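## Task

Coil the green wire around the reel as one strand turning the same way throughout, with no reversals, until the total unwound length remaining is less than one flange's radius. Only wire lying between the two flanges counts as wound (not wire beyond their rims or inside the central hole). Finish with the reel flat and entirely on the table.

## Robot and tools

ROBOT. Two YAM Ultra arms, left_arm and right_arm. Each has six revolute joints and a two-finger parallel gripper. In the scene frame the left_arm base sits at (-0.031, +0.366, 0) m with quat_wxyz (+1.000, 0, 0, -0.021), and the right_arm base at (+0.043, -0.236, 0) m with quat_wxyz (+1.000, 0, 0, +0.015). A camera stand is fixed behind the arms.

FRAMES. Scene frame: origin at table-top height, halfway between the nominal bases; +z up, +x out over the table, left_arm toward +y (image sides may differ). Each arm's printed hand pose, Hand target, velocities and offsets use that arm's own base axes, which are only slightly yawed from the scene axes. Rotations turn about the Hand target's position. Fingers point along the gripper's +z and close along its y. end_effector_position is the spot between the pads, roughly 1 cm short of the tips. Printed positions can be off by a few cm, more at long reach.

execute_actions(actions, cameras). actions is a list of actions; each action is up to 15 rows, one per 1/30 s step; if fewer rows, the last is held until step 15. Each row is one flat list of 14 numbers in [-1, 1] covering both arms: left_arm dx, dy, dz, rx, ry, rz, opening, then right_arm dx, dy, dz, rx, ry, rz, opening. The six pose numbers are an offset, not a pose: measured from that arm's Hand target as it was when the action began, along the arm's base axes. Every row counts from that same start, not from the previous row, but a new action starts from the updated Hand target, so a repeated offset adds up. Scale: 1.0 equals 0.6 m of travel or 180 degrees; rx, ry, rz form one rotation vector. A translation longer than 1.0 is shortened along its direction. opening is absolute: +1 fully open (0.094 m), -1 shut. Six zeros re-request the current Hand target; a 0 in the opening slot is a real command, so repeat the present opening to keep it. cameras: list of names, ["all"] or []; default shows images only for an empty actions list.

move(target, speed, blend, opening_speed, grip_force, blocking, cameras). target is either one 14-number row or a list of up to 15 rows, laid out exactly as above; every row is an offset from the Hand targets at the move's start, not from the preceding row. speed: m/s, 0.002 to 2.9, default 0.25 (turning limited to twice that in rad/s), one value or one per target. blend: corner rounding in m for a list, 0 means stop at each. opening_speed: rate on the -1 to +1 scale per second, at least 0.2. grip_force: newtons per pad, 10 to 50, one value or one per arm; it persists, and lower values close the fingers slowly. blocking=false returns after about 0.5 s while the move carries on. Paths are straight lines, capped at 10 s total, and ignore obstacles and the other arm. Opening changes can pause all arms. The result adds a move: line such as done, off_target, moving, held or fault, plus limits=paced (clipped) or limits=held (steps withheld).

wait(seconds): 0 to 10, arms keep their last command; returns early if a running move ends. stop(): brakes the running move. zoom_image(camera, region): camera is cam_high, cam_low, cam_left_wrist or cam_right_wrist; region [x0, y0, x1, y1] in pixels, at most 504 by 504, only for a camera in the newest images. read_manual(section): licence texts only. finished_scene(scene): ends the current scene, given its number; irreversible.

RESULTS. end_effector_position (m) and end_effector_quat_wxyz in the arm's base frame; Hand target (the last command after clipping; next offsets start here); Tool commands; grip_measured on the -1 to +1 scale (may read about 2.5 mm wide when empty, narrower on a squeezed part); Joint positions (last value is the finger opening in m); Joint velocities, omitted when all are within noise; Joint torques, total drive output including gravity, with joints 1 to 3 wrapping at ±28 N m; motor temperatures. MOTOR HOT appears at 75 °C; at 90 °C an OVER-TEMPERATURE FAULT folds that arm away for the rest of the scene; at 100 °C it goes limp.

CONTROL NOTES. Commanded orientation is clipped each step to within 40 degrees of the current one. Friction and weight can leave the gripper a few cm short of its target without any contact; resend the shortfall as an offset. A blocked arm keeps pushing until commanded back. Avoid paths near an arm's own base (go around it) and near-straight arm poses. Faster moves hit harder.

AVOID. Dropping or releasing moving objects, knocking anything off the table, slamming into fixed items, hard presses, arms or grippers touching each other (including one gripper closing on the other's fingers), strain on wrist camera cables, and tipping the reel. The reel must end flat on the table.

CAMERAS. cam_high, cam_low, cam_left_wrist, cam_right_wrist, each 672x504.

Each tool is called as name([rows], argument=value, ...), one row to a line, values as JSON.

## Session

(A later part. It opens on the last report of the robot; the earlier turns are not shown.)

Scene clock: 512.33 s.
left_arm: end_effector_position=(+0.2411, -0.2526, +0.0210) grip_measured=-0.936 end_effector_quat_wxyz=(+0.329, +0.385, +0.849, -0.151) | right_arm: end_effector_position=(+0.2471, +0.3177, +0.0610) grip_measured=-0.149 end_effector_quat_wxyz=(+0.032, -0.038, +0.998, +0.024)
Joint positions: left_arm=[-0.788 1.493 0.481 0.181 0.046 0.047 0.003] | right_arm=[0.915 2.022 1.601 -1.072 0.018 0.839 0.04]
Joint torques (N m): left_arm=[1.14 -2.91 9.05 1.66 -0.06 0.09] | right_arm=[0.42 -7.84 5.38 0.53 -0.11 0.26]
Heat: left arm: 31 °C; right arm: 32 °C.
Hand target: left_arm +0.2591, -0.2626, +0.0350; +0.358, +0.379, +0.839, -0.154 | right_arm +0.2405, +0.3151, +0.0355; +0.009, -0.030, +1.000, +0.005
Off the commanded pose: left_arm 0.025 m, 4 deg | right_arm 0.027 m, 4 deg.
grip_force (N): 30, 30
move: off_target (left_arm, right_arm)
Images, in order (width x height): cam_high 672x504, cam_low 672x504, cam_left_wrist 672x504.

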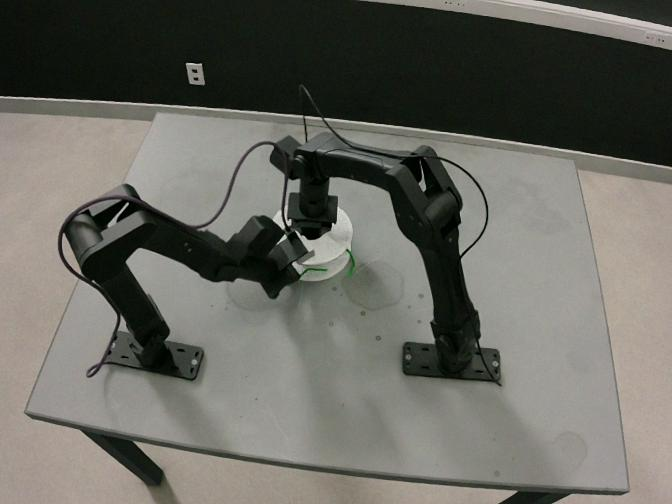

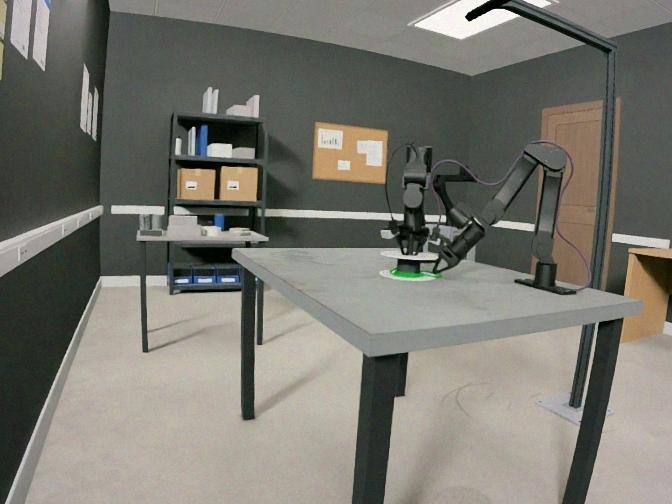

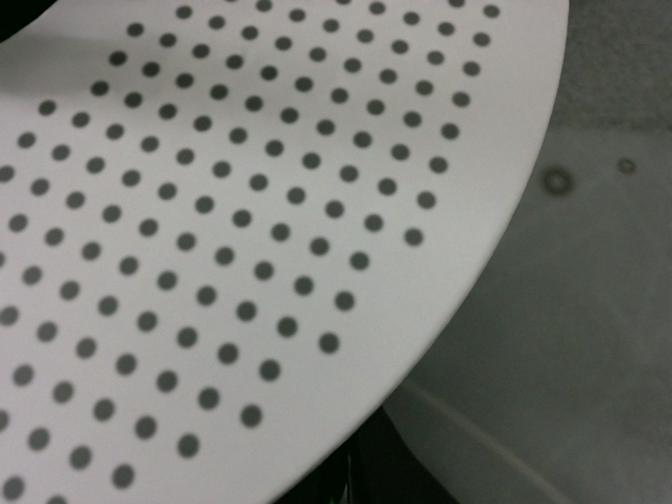

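move(target=[0.02,-0.006,0.0,0,0,0,-1,0,0,0,0,0,0,-0.05], speed=0.05)

move([
  [0,0,0,0,0,0,-0.75,0,0,0,0,0,0,-0.05],
  [-0.15,0.12,0,0,0,0,-0.75,0,0,0,0,0,0,-0.05],
], speed=0.08, opening_speed=0.5, cameras=["cam_left_wrist","cam_high","cam_low"])

zoom_image(camera="cam_low", region=[350, 220, 480, 300])

zoom_image(camera="cam_high", region=[240, 170, 420, 310])

Scene clock: 514.73 s.
left_arm: end_effector_position=(+0.2461, -0.2557, +0.0196) grip_measured=-0.936 end_effector_quat_wxyz=(+0.319, +0.390, +0.850, -0.156) | right_arm: end_effector_position=(+0.2530, +0.3151, +0.0618) grip_measured=-0.134 end_effector_quat_wxyz=(+0.044, -0.035, +0.998, +0.017)
Joint positions: left_arm=[-0.768 1.525 0.518 0.158 0.077 0.062 0.003] | right_arm=[0.912 2.022 1.603 -1.068 0.045 0.84 0.041]
Joint torques (N m): left_arm=[1.4 -2.7 9.43 1.84 -0.23 0.11] | right_arm=[0.65 -7.88 5.31 0.49 -0.4 0.23]
Heat: left arm: 31 °C; right arm: 32 °C.
Hand target: left_arm +0.2711, -0.2662, +0.0350; +0.358, +0.379, +0.839, -0.154 | right_arm +0.2405, +0.3149, +0.0354; +0.009, -0.030, +1.000, +0.005
Off the commanded pose: left_arm 0.031 m, 5 deg | right_arm 0.029 m, 4 deg.
grip_force (N): 30, 30
move: off_target (left_arm, right_arm)

Scene clock: 517.63 s.
left_arm: end_effector_position=(+0.1823, -0.1939, +0.0338) grip_measured=-0.752 end_effector_quat_wxyz=(+0.354, +0.381, +0.840, -0.153) | right_arm: end_effector_position=(+0.2535, +0.3150, +0.0618) grip_measured=-0.134 end_effector_quat_wxyz=(+0.045, -0.034, +0.998, +0.017)
Joint positions: left_arm=[-0.807 0.961 0.202 -0.019 0.019 0.035 0.012] | right_arm=[0.912 2.022 1.603 -1.067 0.048 0.842 0.041]
Joint torques (N m): left_arm=[-0.7 -1.73 5.87 1.32 -0.07 -0.07] | right_arm=[0.61 -7.91 5.26 0.46 -0.41 0.21]
Heat: left arm: 31 °C; right arm: 32 °C.
Hand target: left_arm +0.1812, -0.1941, +0.0351; +0.358, +0.379, +0.839, -0.154 | right_arm +0.2406, +0.3150, +0.0354; +0.009, -0.030, +1.000, +0.005
Off the commanded pose: left_arm 0.002 m, 0 deg | right_arm 0.029 m, 4 deg.
grip_force (N): 30, 30
move: off_target (right_arm)
Images, in order (width x height): cam_high 672x504, cam_low 672x504, cam_left_wrist 672x504.

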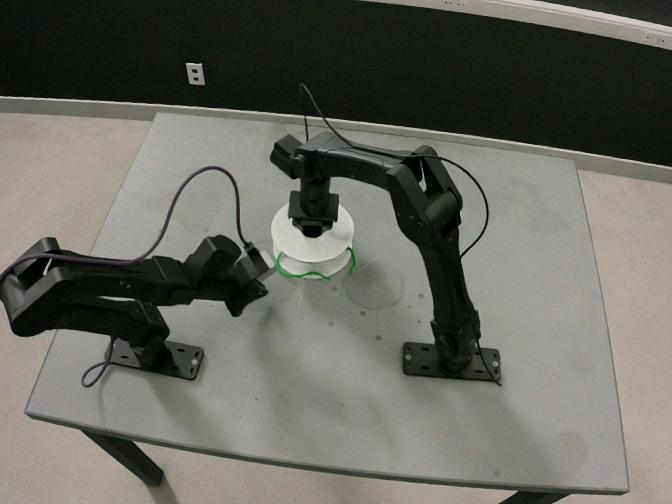

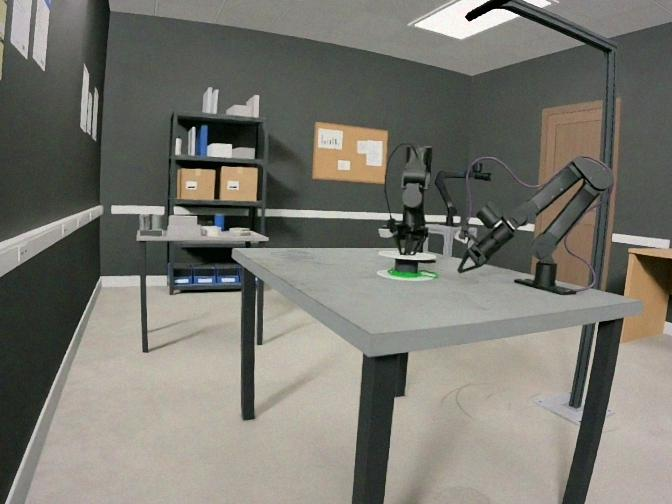

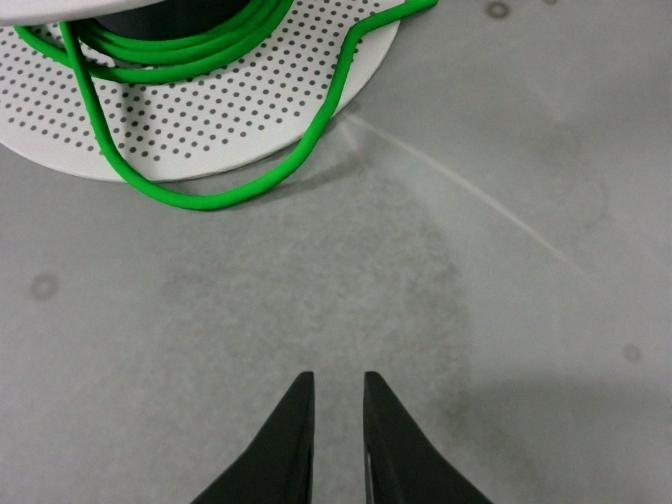

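Scaled by 3.877 from the camera's 672x504 image, which has a finer 960x720 frame.

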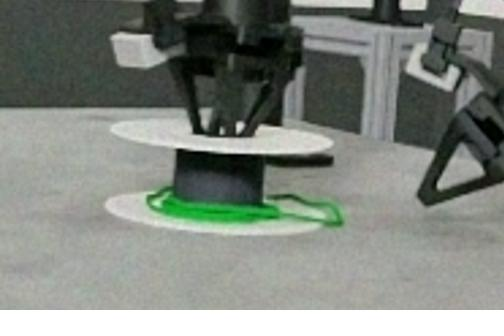

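Scaled by 2.800 from the camera's 672x504 image, which has a finer 960x720 frame.

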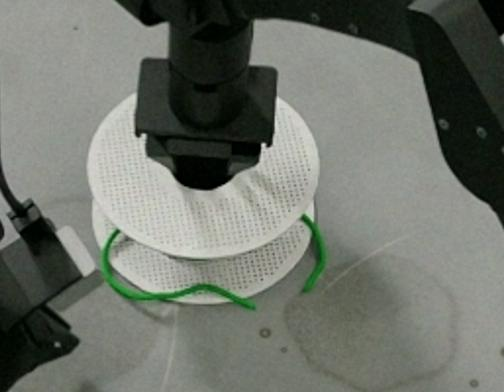

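move([
  [0.083,-0.005,-0.026,0,0,0.094,-1,0,0,0,0,0,0,-0.05],
  [0.165,-0.055,-0.022,0,0,0.094,-1,0,0,0,0,0,0,-0.05],
], speed=0.05, cameras=["cam_left_wrist","cam_high","cam_low"])

zoom_image(camera="cam_low", region=[350, 220, 480, 300])

zoom_image(camera="cam_high", region=[240, 170, 420, 310])

Scene clock: 525.90 s.
left_arm: end_effector_position=(+0.2755, -0.2250, +0.0205) grip_measured=-0.995 end_effector_quat_wxyz=(+0.375, +0.251, +0.887, -0.099) | right_arm: end_effector_position=(+0.2575, +0.3125, +0.0627) grip_measured=-0.118 end_effector_quat_wxyz=(+0.054, -0.031, +0.998, +0.011)
Joint positions: left_arm=[-0.774 1.529 0.461 0.279 -0.172 -0.152 0] | right_arm=[0.91 2.021 1.605 -1.067 0.069 0.845 0.041]
Joint torques (N m): left_arm=[0.73 -3.02 6.76 1.36 0.01 0.09] | right_arm=[0.84 -7.83 5.15 0.45 -0.59 0.19]
Heat: left arm: 31 °C; right arm: 32 °C.
Hand target: left_arm +0.2802, -0.2273, +0.0219; +0.377, +0.252, +0.886, -0.100 | right_arm +0.2405, +0.3150, +0.0354; +0.009, -0.030, +1.000, +0.005
Off the commanded pose: left_arm 0.005 m, 0 deg | right_arm 0.032 m, 5 deg.
grip_force (N): 30, 30
move: off_target (right_arm)
Images, in order (width x height): cam_high 672x504, cam_low 672x504, cam_left_wrist 672x504.

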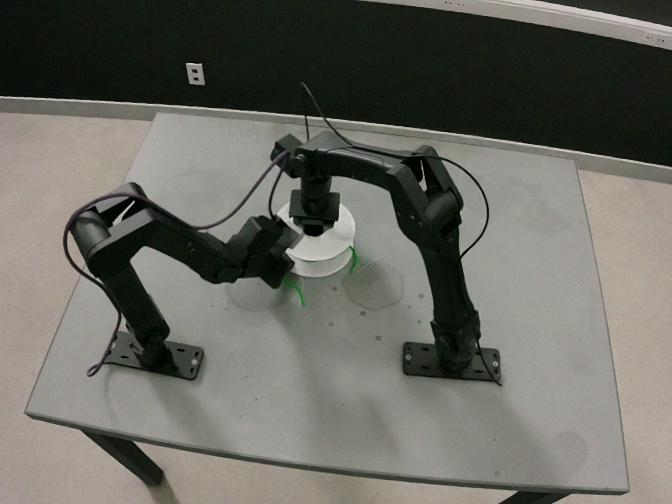

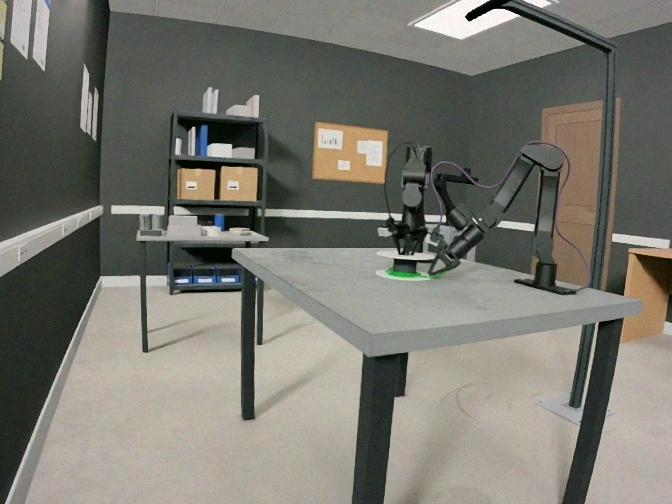

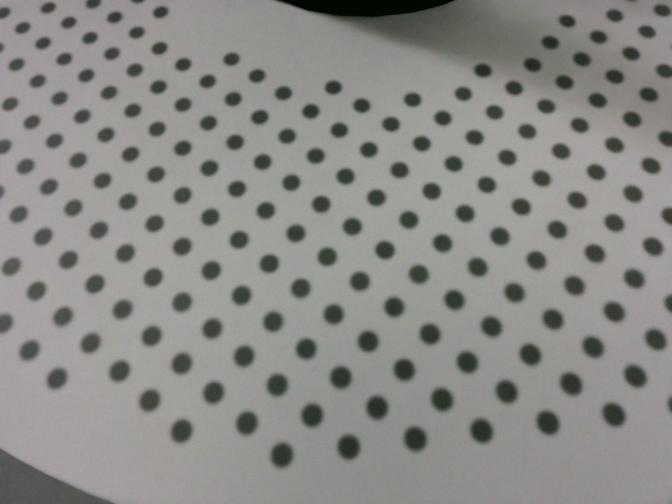

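Scaled by 3.877 from the camera's 672x504 image, which has a finer 960x720 frame.

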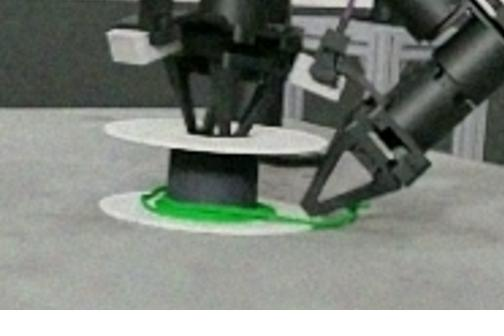

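Scaled by 2.800 from the camera's 672x504 image, which has a finer 960x720 frame.

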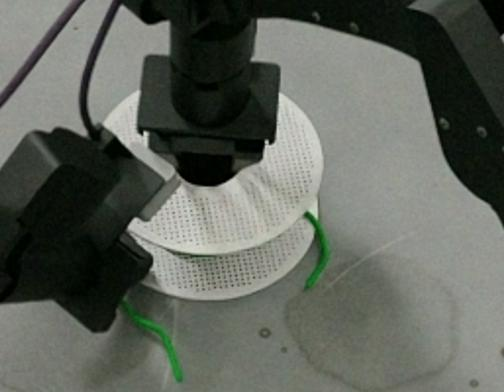

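move([
  [-0.12,0.09,0.0,0,0,0,-0.7,0,0,0,0,0,0,-0.05],
  [-0.11,0.03,0.13,0,0,0,-0.7,0,0,0,0,0,0,-0.05],
], speed=0.12, cameras=["cam_left_wrist","cam_high","cam_low"])

zoom_image(camera="cam_high", region=[240, 170, 420, 310])

Scene clock: 532.40 s.
left_arm: end_effector_position=(+0.2108, -0.2043, +0.0886) grip_measured=-0.702 end_effector_quat_wxyz=(+0.364, +0.257, +0.890, -0.095) | right_arm: end_effector_position=(+0.2575, +0.3125, +0.0627) grip_measured=-0.118 end_effector_quat_wxyz=(+0.054, -0.031, +0.998, +0.011)
Joint positions: left_arm=[-0.944 1.04 0.493 -0.295 -0.28 -0.273 0.014] | right_arm=[0.91 2.021 1.605 -1.067 0.069 0.845 0.041]
Joint torques (N m): left_arm=[-0.7 -1.78 9.13 1.25 -0.29 -0.08] | right_arm=[0.81 -7.92 5.19 0.45 -0.61 0.2]
Heat: left arm: 31 °C; right arm: 32 °C.
Hand target: left_arm +0.2142, -0.2092, +0.0999; +0.377, +0.252, +0.886, -0.100 | right_arm +0.2405, +0.3150, +0.0354; +0.009, -0.030, +1.000, +0.005
Off the commanded pose: left_arm 0.013 m, 2 deg | right_arm 0.032 m, 5 deg.
grip_force (N): 30, 30
move: off_target (left_arm, right_arm)
Images, in order (width x height): cam_high 672x504, cam_low 672x504, cam_left_wrist 672x504.

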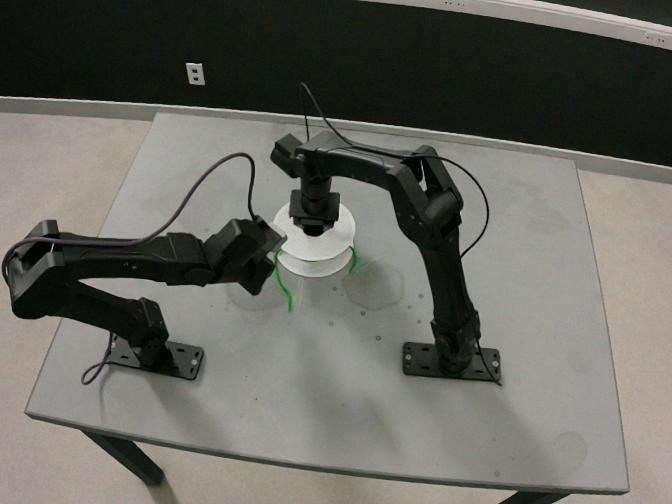

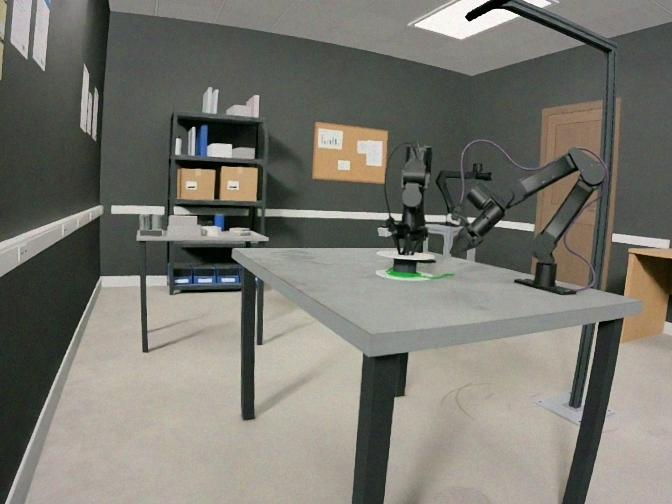

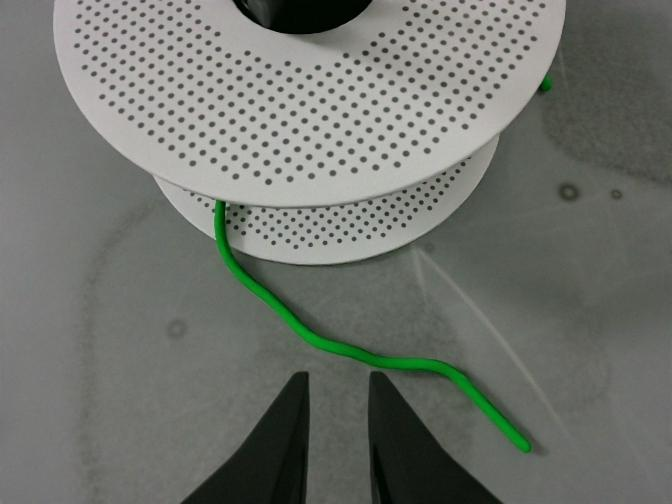

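Scaled by 2.800 from the camera's 672x504 image, which has a finer 960x720 frame.

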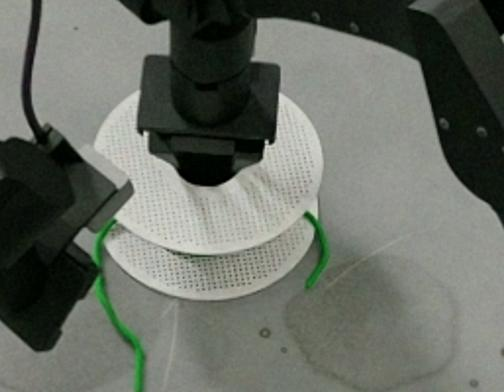

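move([
  [-0.085,-0.088,0,0,0,0.2,-0.6,0,0,0,0,0,0,-0.05],
  [-0.085,-0.088,-0.083,0,0,0.228,-0.6,0,0,0,0,0,0,-0.05],
], speed=0.15, cameras=["cam_left_wrist"])

Scene clock: 547.33 s.
left_arm: end_effector_position=(+0.1614, -0.2600, +0.0481) grip_measured=-0.602 end_effector_quat_wxyz=(+0.376, -0.073, +0.923, +0.043) | right_arm: end_effector_position=(+0.2575, +0.3125, +0.0627) grip_measured=-0.118 end_effector_quat_wxyz=(+0.054, -0.031, +0.998, +0.011)
Joint positions: left_arm=[-1.443 1.782 1.001 -0.855 -0.774 -1.628 0.019] | right_arm=[0.91 2.021 1.605 -1.067 0.069 0.845 0.041]
Joint torques (N m): left_arm=[-0.53 -5.5 4.92 0.08 -0.73 -0.08] | right_arm=[0.77 -7.98 5.23 0.46 -0.58 0.18]
Heat: left arm: 32 °C; right arm: 32 °C.
Hand target: left_arm +0.1631, -0.2620, +0.0501; +0.388, -0.075, +0.918, +0.038 | right_arm +0.2405, +0.3150, +0.0354; +0.009, -0.030, +1.000, +0.005
Off the commanded pose: left_arm 0.003 m, 2 deg | right_arm 0.032 m, 5 deg.
grip_force (N): 30, 30
move: off_target (right_arm)
Images, in order (width x height): cam_left_wrist 672x504.

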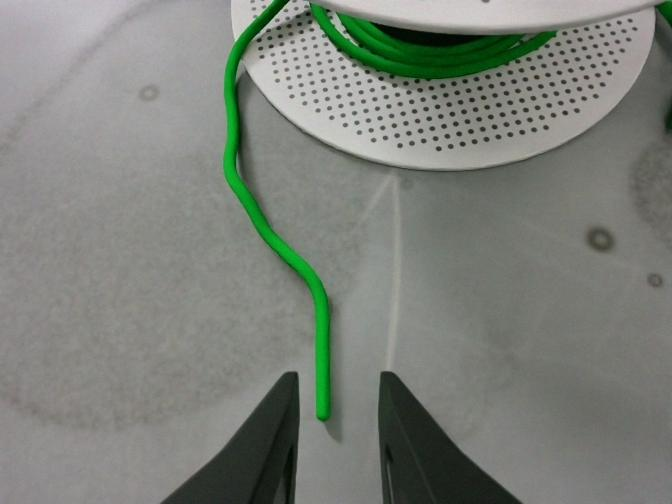

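move([
  [0.005,0.005,-0.066,0,0,0,-0.6,0,0,0,0,0,0,-0.05],
  [0.005,0.005,-0.066,0,0,0,-1,0,0,0,0,0,0,-0.05],
], speed=0.08, opening_speed=0.7, cameras=["cam_left_wrist"])

Scene clock: 552.10 s.
left_arm: end_effector_position=(+0.1638, -0.2620, +0.0142) grip_measured=-0.965 end_effector_quat_wxyz=(+0.384, -0.077, +0.920, +0.032) | right_arm: end_effector_position=(+0.2575, +0.3125, +0.0627) grip_measured=-0.118 end_effector_quat_wxyz=(+0.054, -0.031, +0.998, +0.011)
Joint positions: left_arm=[-1.443 1.856 0.924 -0.678 -0.79 -1.627 0.002] | right_arm=[0.91 2.021 1.605 -1.067 0.069 0.845 0.041]
Joint torques (N m): left_arm=[0.44 -5.01 3.85 0.17 -0.55 0.06] | right_arm=[0.81 -7.83 5.15 0.46 -0.59 0.17]
Heat: left arm: 32 °C; right arm: 32 °C.
Hand target: left_arm +0.1661, -0.2590, +0.0104; +0.388, -0.075, +0.918, +0.038 | right_arm +0.2405, +0.3150, +0.0354; +0.009, -0.030, +1.000, +0.005
Off the commanded pose: left_arm 0.005 m, 1 deg | right_arm 0.032 m, 5 deg.
grip_force (N): 30, 30
move: off_target (right_arm)
Images, in order (width x height): cam_left_wrist 672x504.

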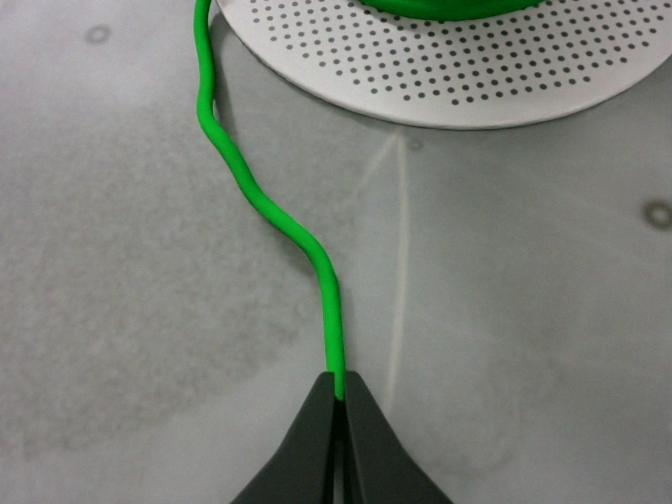

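move([
  [0,0,0,0,0,0,-0.7,0,0,0,0,0,0,-0.05],
  [0.015,0.002,0.0,0,0,0,-0.7,0,0,0,0,0,0,-0.05],
  [0.015,0.002,0.0,0,0,0,-1,0,0,0,0,0,0,-0.05],
], speed=0.05, opening_speed=0.7, cameras=["cam_left_wrist"])

Scene clock: 555.90 s.
left_arm: end_effector_position=(+0.1727, -0.2607, +0.0138) grip_measured=-0.951 end_effector_quat_wxyz=(+0.388, -0.073, +0.918, +0.034) | right_arm: end_effector_position=(+0.2575, +0.3125, +0.0627) grip_measured=-0.118 end_effector_quat_wxyz=(+0.054, -0.031, +0.998, +0.011)
Joint positions: left_arm=[-1.416 1.856 0.915 -0.645 -0.801 -1.582 0.002] | right_arm=[0.91 2.021 1.605 -1.067 0.069 0.845 0.041]
Joint torques (N m): left_arm=[0.87 -5.52 3.85 0.26 -0.41 0.07] | right_arm=[0.8 -7.83 5.2 0.46 -0.62 0.19]
Heat: left arm: 31 °C; right arm: 32 °C.
Hand target: left_arm +0.1751, -0.2578, +0.0104; +0.388, -0.075, +0.918, +0.038 | right_arm +0.2405, +0.3150, +0.0354; +0.009, -0.030, +1.000, +0.005
Off the commanded pose: left_arm 0.005 m, 0 deg | right_arm 0.032 m, 5 deg.
grip_force (N): 30, 30
move: off_target (right_arm)
Images, in order (width x height): cam_left_wrist 672x504.

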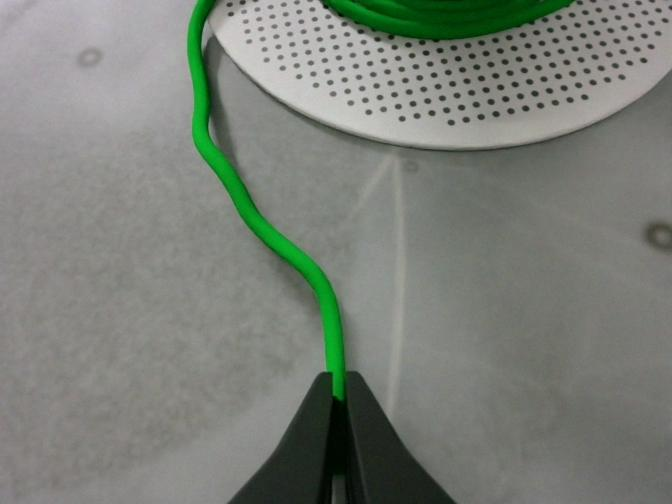

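move([
  [0.03,-0.09,0.04,0,0,0,-1,0,0,0,0,0,0,-0.05],
  [0.11,-0.135,0.03,0,0,0.03,-1,0,0,0,0,0,0,-0.05],
], speed=0.08, cameras=["cam_left_wrist","cam_high","cam_low"])

zoom_image(camera="cam_high", region=[240, 170, 420, 310])

Scene clock: 560.20 s.
left_arm: end_effector_position=(+0.2355, -0.3372, +0.0254) grip_measured=-0.956 end_effector_quat_wxyz=(+0.377, -0.119, +0.917, +0.051) | right_arm: end_effector_position=(+0.2575, +0.3125, +0.0627) grip_measured=-0.118 end_effector_quat_wxyz=(+0.054, -0.031, +0.998, +0.011)
Joint positions: left_arm=[-1.278 2.138 1.413 -0.816 -0.781 -1.522 0.002] | right_arm=[0.91 2.021 1.605 -1.067 0.069 0.845 0.041]
Joint torques (N m): left_arm=[0.66 -7.57 7.79 0.04 -0.66 0.07] | right_arm=[0.84 -7.82 5.18 0.45 -0.6 0.19]
Heat: left arm: 31 °C; right arm: 32 °C.
Hand target: left_arm +0.2412, -0.3388, +0.0285; +0.386, -0.118, +0.913, +0.057 | right_arm +0.2405, +0.3150, +0.0354; +0.009, -0.030, +1.000, +0.005
Off the commanded pose: left_arm 0.007 m, 1 deg | right_arm 0.032 m, 5 deg.
grip_force (N): 30, 30
move: off_target (right_arm)
Images, in order (width x height): cam_high 672x504, cam_low 672x504, cam_left_wrist 672x504.

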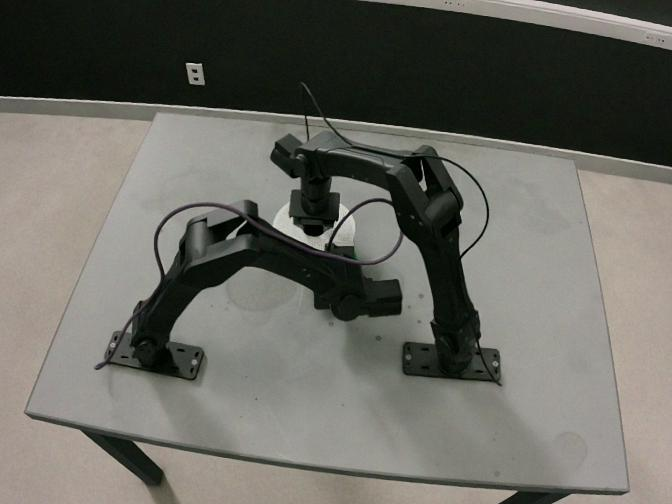

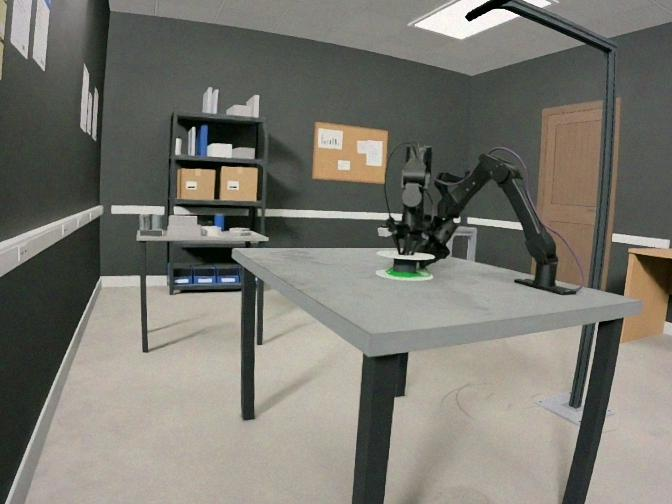

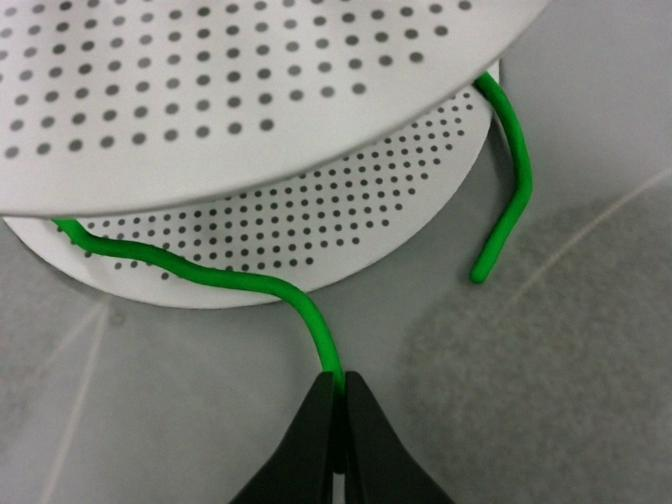

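Scaled by 2.800 from the camera's 672x504 image, which has a finer 960x720 frame.

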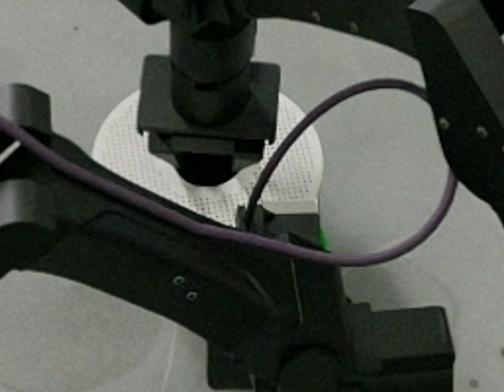

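move(target=[0.082,0.005,0.0,0,0,0,-1,0,0,0,0,0,0,-0.05], speed=0.06, cameras=["cam_left_wrist","cam_low"])

zoom_image(camera="cam_low", region=[350, 220, 480, 300])

Scene clock: 564.67 s.
left_arm: end_effector_position=(+0.2786, -0.3330, +0.0238) grip_measured=-0.956 end_effector_quat_wxyz=(+0.371, -0.110, +0.920, +0.059) | right_arm: end_effector_position=(+0.2575, +0.3125, +0.0627) grip_measured=-0.118 end_effector_quat_wxyz=(+0.054, -0.031, +0.998, +0.011)
Joint positions: left_arm=[-1.168 2.162 1.448 -0.736 -0.763 -1.357 0.002] | right_arm=[0.91 2.021 1.605 -1.067 0.069 0.845 0.041]
Joint torques (N m): left_arm=[1.24 -7.97 7.88 0.46 -0.74 0.02] | right_arm=[0.85 -7.88 5.22 0.47 -0.59 0.17]
Heat: left arm: 31 °C; right arm: 32 °C.
Hand target: left_arm +0.2903, -0.3358, +0.0285; +0.386, -0.118, +0.913, +0.056 | right_arm +0.2405, +0.3150, +0.0354; +0.009, -0.030, +1.000, +0.005
Off the commanded pose: left_arm 0.013 m, 2 deg | right_arm 0.032 m, 5 deg.
grip_force (N): 30, 30
move: off_target (left_arm, right_arm)
Images, in order (width x height): cam_low 672x504, cam_left_wrist 672x504.

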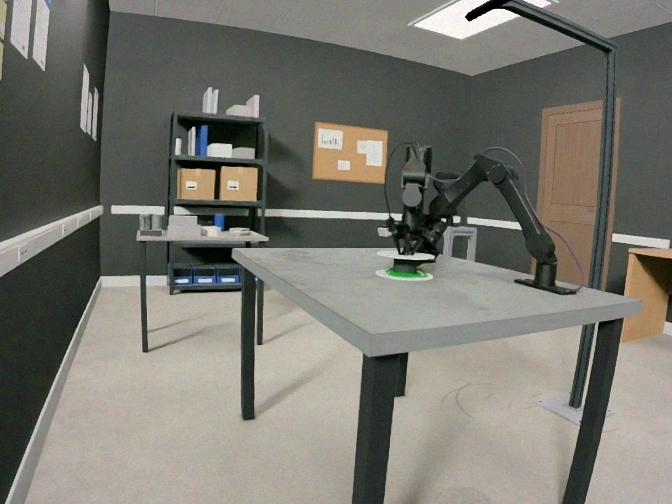

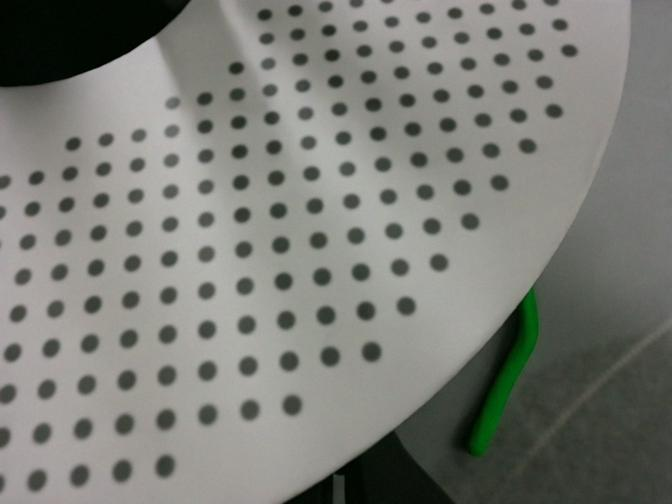

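Scaled by 3.877 from the camera's 672x504 image, which has a finer 960x720 frame.

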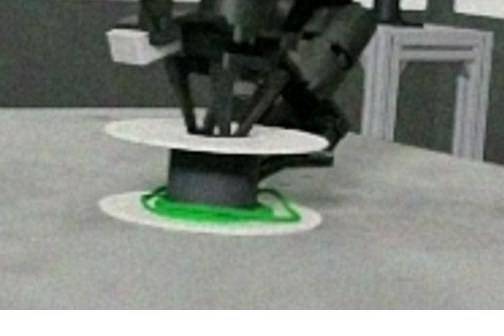

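move([
  [0,0,0,0,0,0,-0.8,0,0,0,0,0,0,-0.05],
  [-0.14,-0.036,0.0,0,0,0,-0.8,0,0,0,0,0,0,-0.05],
  [-0.14,-0.036,0.05,0,0,0,-0.8,0,0,0,0,0,0,-0.05],
], speed=0.08, opening_speed=0.4, cameras=["cam_left_wrist","cam_low","cam_high"])

zoom_image(camera="cam_low", region=[350, 220, 480, 300])

Scene clock: 569.50 s.
left_arm: end_effector_position=(+0.2036, -0.3503, +0.0381) grip_measured=-0.802 end_effector_quat_wxyz=(+0.371, -0.112, +0.919, +0.076) | right_arm: end_effector_position=(+0.2575, +0.3125, +0.0627) grip_measured=-0.118 end_effector_quat_wxyz=(+0.054, -0.031, +0.998, +0.011)
Joint positions: left_arm=[-1.362 2.194 1.562 -1.049 -0.771 -1.649 0.009] | right_arm=[0.91 2.021 1.605 -1.067 0.069 0.845 0.041]
Joint torques (N m): left_arm=[-0.39 -11.11 7.69 -0.22 -0.75 -0.06] | right_arm=[0.81 -7.83 5.23 0.44 -0.61 0.17]
Heat: left arm: 32 °C; right arm: 32 °C.
Hand target: left_arm +0.2064, -0.3574, +0.0584; +0.386, -0.118, +0.913, +0.057 | right_arm +0.2405, +0.3150, +0.0354; +0.009, -0.030, +1.000, +0.005
Off the commanded pose: left_arm 0.022 m, 3 deg | right_arm 0.032 m, 5 deg.
grip_force (N): 30, 30
move: off_target (left_arm, right_arm)
Images, in order (width x height): cam_high 672x504, cam_low 672x504, cam_left_wrist 672x504.

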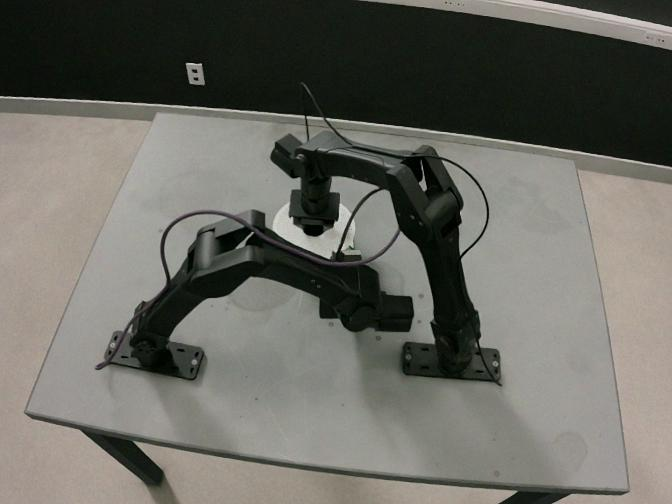

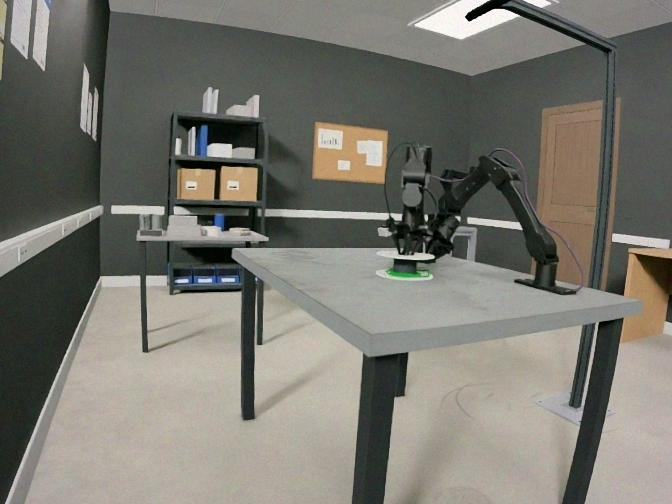

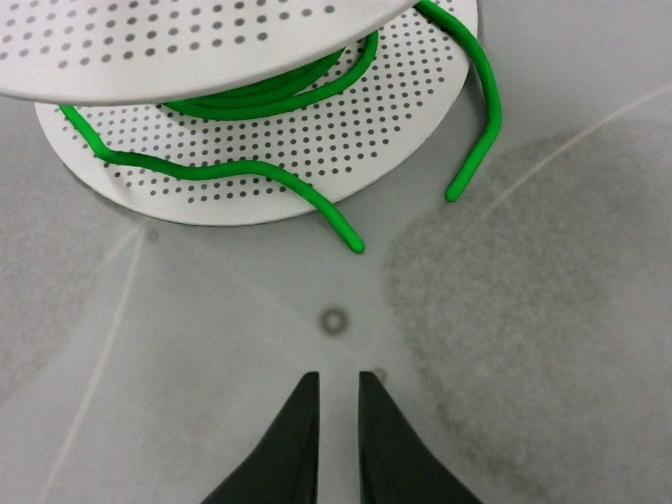

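Scaled by 3.877 from the camera's 672x504 image, which has a finer 960x720 frame.

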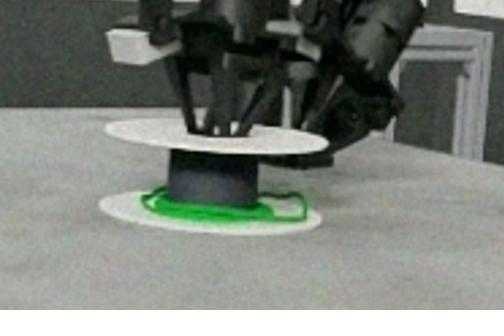

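move([
  [0,0,0.03,0,0,0,-0.6,0,0,0,0,0,0,-0.05],
  [0.132,-0.031,0.01,0,0,-0.13,-0.6,0,0,0,0,0,0,-0.05],
], speed=0.12, cameras=["cam_left_wrist","cam_high"])

Scene clock: 579.00 s.
left_arm: end_effector_position=(+0.2806, -0.3752, +0.0454) grip_measured=-0.602 end_effector_quat_wxyz=(+0.374, +0.080, +0.924, -0.007) | right_arm: end_effector_position=(+0.2575, +0.3125, +0.0627) grip_measured=-0.118 end_effector_quat_wxyz=(+0.054, -0.031, +0.998, +0.011)
Joint positions: left_arm=[-1.166 2.043 1.331 -0.42 -0.651 -0.844 0.019] | right_arm=[0.91 2.021 1.605 -1.067 0.069 0.845 0.041]
Joint torques (N m): left_arm=[0.54 -11.6 5.33 1.01 -0.46 0.04] | right_arm=[0.88 -7.92 5.12 0.46 -0.62 0.19]
Heat: left arm: 35 °C; right arm: 32 °C.
Hand target: left_arm +0.2856, -0.3760, +0.0644; +0.389, +0.070, +0.918, -0.023 | right_arm +0.2405, +0.3150, +0.0354; +0.009, -0.030, +1.000, +0.005
Off the commanded pose: left_arm 0.020 m, 3 deg | right_arm 0.032 m, 5 deg.
grip_force (N): 30, 30
move: off_target (left_arm, right_arm)
Images, in order (width x height): cam_high 672x504, cam_left_wrist 672x504.

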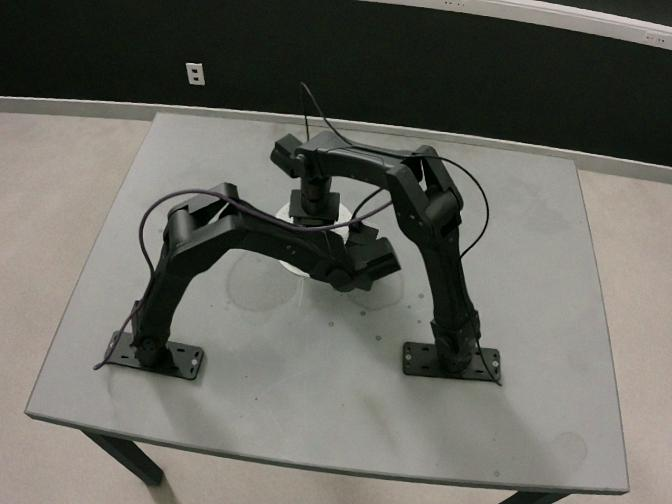

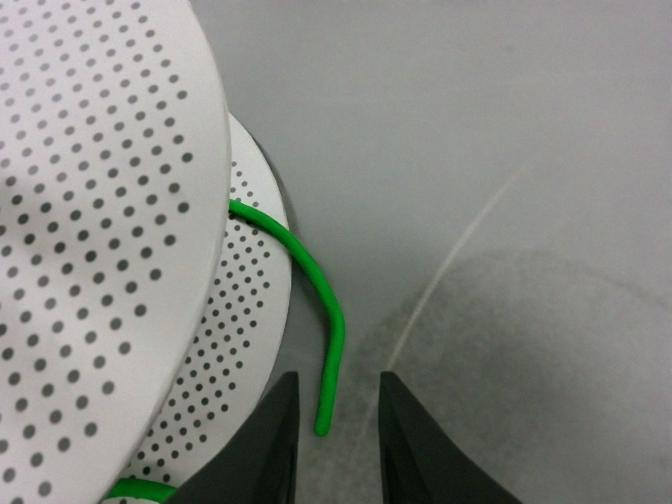

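move([
  [0.002,0.007,-0.07,0,0,0,-0.6,0,0,0,0,0,0,-0.05],
  [0.002,0.007,-0.07,0,0,0,-1,0,0,0,0,0,0,-0.05],
], speed=0.06, opening_speed=0.7, cameras=["cam_left_wrist"])

Scene clock: 582.93 s.
left_arm: end_effector_position=(+0.2822, -0.3751, +0.0261) grip_measured=-0.995 end_effector_quat_wxyz=(+0.385, +0.072, +0.920, -0.029) | right_arm: end_effector_position=(+0.2575, +0.3125, +0.0627) grip_measured=-0.118 end_effector_quat_wxyz=(+0.054, -0.031, +0.998, +0.011)
Joint positions: left_arm=[-1.162 2.057 1.24 -0.259 -0.647 -0.836 0] | right_arm=[0.91 2.021 1.605 -1.067 0.069 0.845 0.041]
Joint torques (N m): left_arm=[0.75 -7.62 5.23 1.06 -0.46 0.07] | right_arm=[0.84 -7.87 5.2 0.46 -0.59 0.19]
Heat: left arm: 35 °C; right arm: 32 °C.
Hand target: left_arm +0.2867, -0.3719, +0.0225; +0.389, +0.070, +0.918, -0.023 | right_arm +0.2405, +0.3150, +0.0354; +0.009, -0.030, +1.000, +0.005
Off the commanded pose: left_arm 0.007 m, 1 deg | right_arm 0.032 m, 5 deg.
grip_force (N): 30, 30
move: off_target (right_arm)
Images, in order (width x height): cam_left_wrist 672x504.

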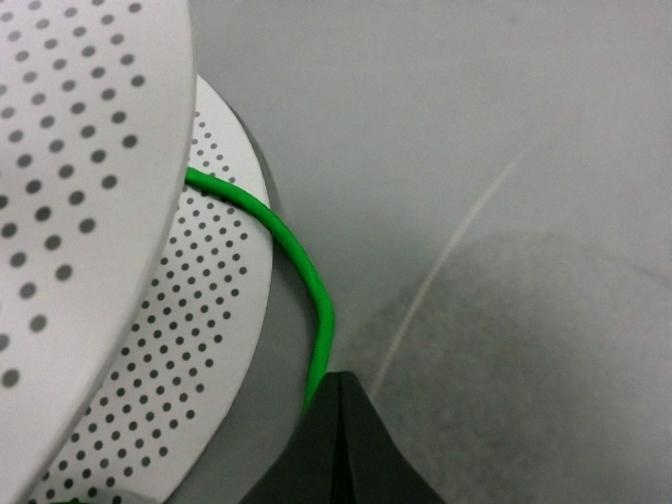

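move([
  [0.0,0,0.01,0,0,0,-0.5,0,0,0,0,0,0,-0.05],
  [0.002,0.011,0.01,0,0,0,-0.5,0,0,0,0,0,0,-0.05],
  [0.002,0.011,-0.021,0,0,0,-0.5,0,0,0,0,0,0,-0.05],
  [0.002,0.011,-0.021,0,0,0,-1,0,0,0,0,0,0,-0.05],
], speed=0.06, opening_speed=0.8, cameras=["cam_left_wrist"])

Scene clock: 588.07 s.
left_arm: end_effector_position=(+0.2855, -0.3718, +0.0187) grip_measured=-0.942 end_effector_quat_wxyz=(+0.391, +0.068, +0.917, -0.036) | right_arm: end_effector_position=(+0.2575, +0.3125, +0.0627) grip_measured=-0.118 end_effector_quat_wxyz=(+0.054, -0.031, +0.998, +0.011)
Joint positions: left_arm=[-1.152 2.06 1.197 -0.185 -0.645 -0.825 0.003] | right_arm=[0.91 2.021 1.605 -1.067 0.069 0.845 0.041]
Joint torques (N m): left_arm=[0.72 -7.09 4.88 0.98 -0.42 0.07] | right_arm=[0.91 -7.87 5.19 0.48 -0.62 0.17]
Heat: left arm: 35 °C; right arm: 32 °C.
Hand target: left_arm +0.2879, -0.3652, +0.0098; +0.389, +0.070, +0.918, -0.023 | right_arm +0.2405, +0.3150, +0.0354; +0.009, -0.030, +1.000, +0.005
Off the commanded pose: left_arm 0.011 m, 2 deg | right_arm 0.032 m, 5 deg.
grip_force (N): 30, 30
move: off_target (left_arm, right_arm); target 4's new opening was sent with left_arm's hand 0.011 m and 1 deg from that target
Images, in order (width x height): cam_left_wrist 672x504.

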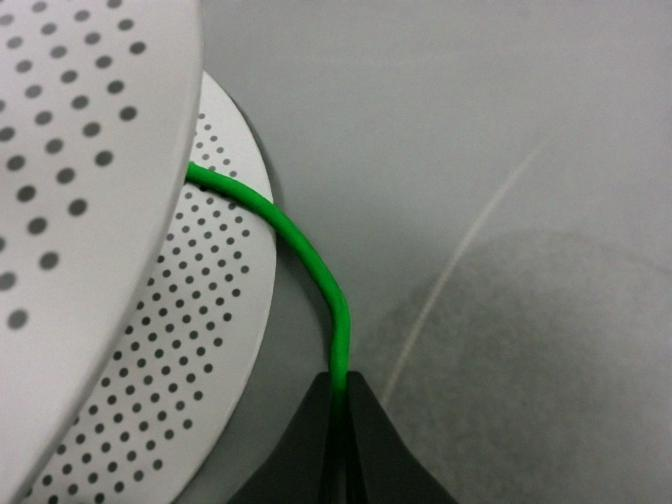

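move([
  [0,0,0.02,0,0,0.05,-1,0,0,0,0,0,0,-0.05],
  [-0.025,0.085,0.023,0,0,0.17,-1,0,0,0,0,0,0,-0.05],
], speed=0.06, cameras=["cam_left_wrist","cam_low","cam_high"])

zoom_image(camera="cam_low", region=[350, 220, 480, 300])

Scene clock: 595.07 s.
left_arm: end_effector_position=(+0.2709, -0.3131, +0.0204) grip_measured=-0.946 end_effector_quat_wxyz=(+0.369, -0.176, +0.909, +0.074) | right_arm: end_effector_position=(+0.2575, +0.3125, +0.0627) grip_measured=-0.118 end_effector_quat_wxyz=(+0.054, -0.031, +0.998, +0.011)
Joint positions: left_arm=[-1.169 2.167 1.443 -0.834 -0.772 -1.546 0.003] | right_arm=[0.91 2.021 1.605 -1.067 0.069 0.845 0.041]
Joint torques (N m): left_arm=[-0.46 -7.72 7.47 -0.08 -0.76 -0.1] | right_arm=[0.81 -7.9 5.16 0.45 -0.6 0.18]
Heat: left arm: 35 °C; right arm: 32 °C.
Hand target: left_arm +0.2730, -0.3144, +0.0237; +0.381, -0.175, +0.904, +0.080 | right_arm +0.2405, +0.3150, +0.0354; +0.009, -0.030, +1.000, +0.005
Off the commanded pose: left_arm 0.004 m, 2 deg | right_arm 0.032 m, 5 deg.
grip_force (N): 30, 30
move: off_target (right_arm)
Images, in order (width x height): cam_high 672x504, cam_low 672x504, cam_left_wrist 672x504.

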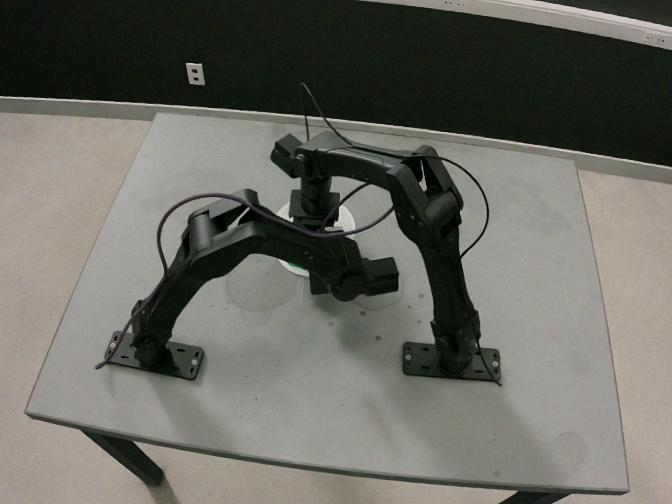

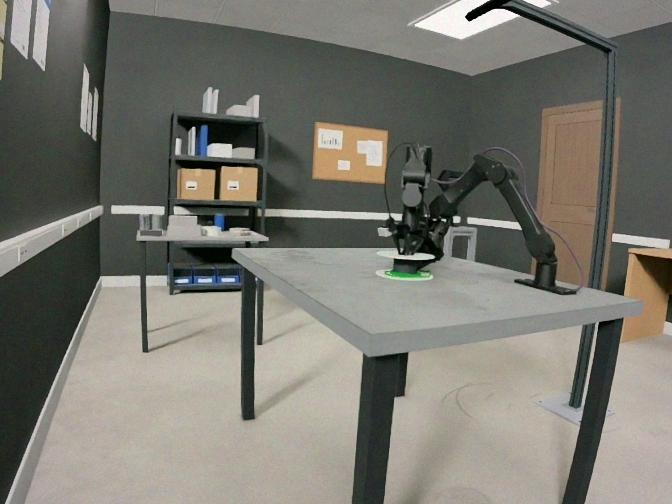

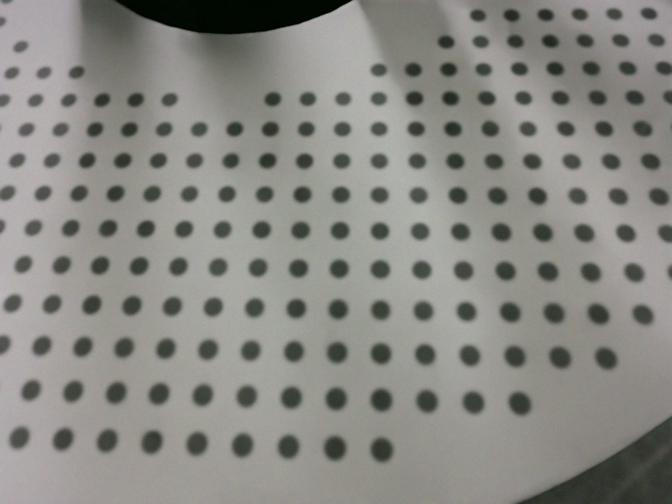

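Scaled by 3.877 from the camera's 672x504 image, which has a finer 960x720 frame.

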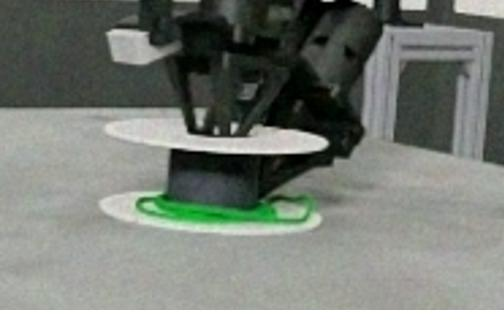

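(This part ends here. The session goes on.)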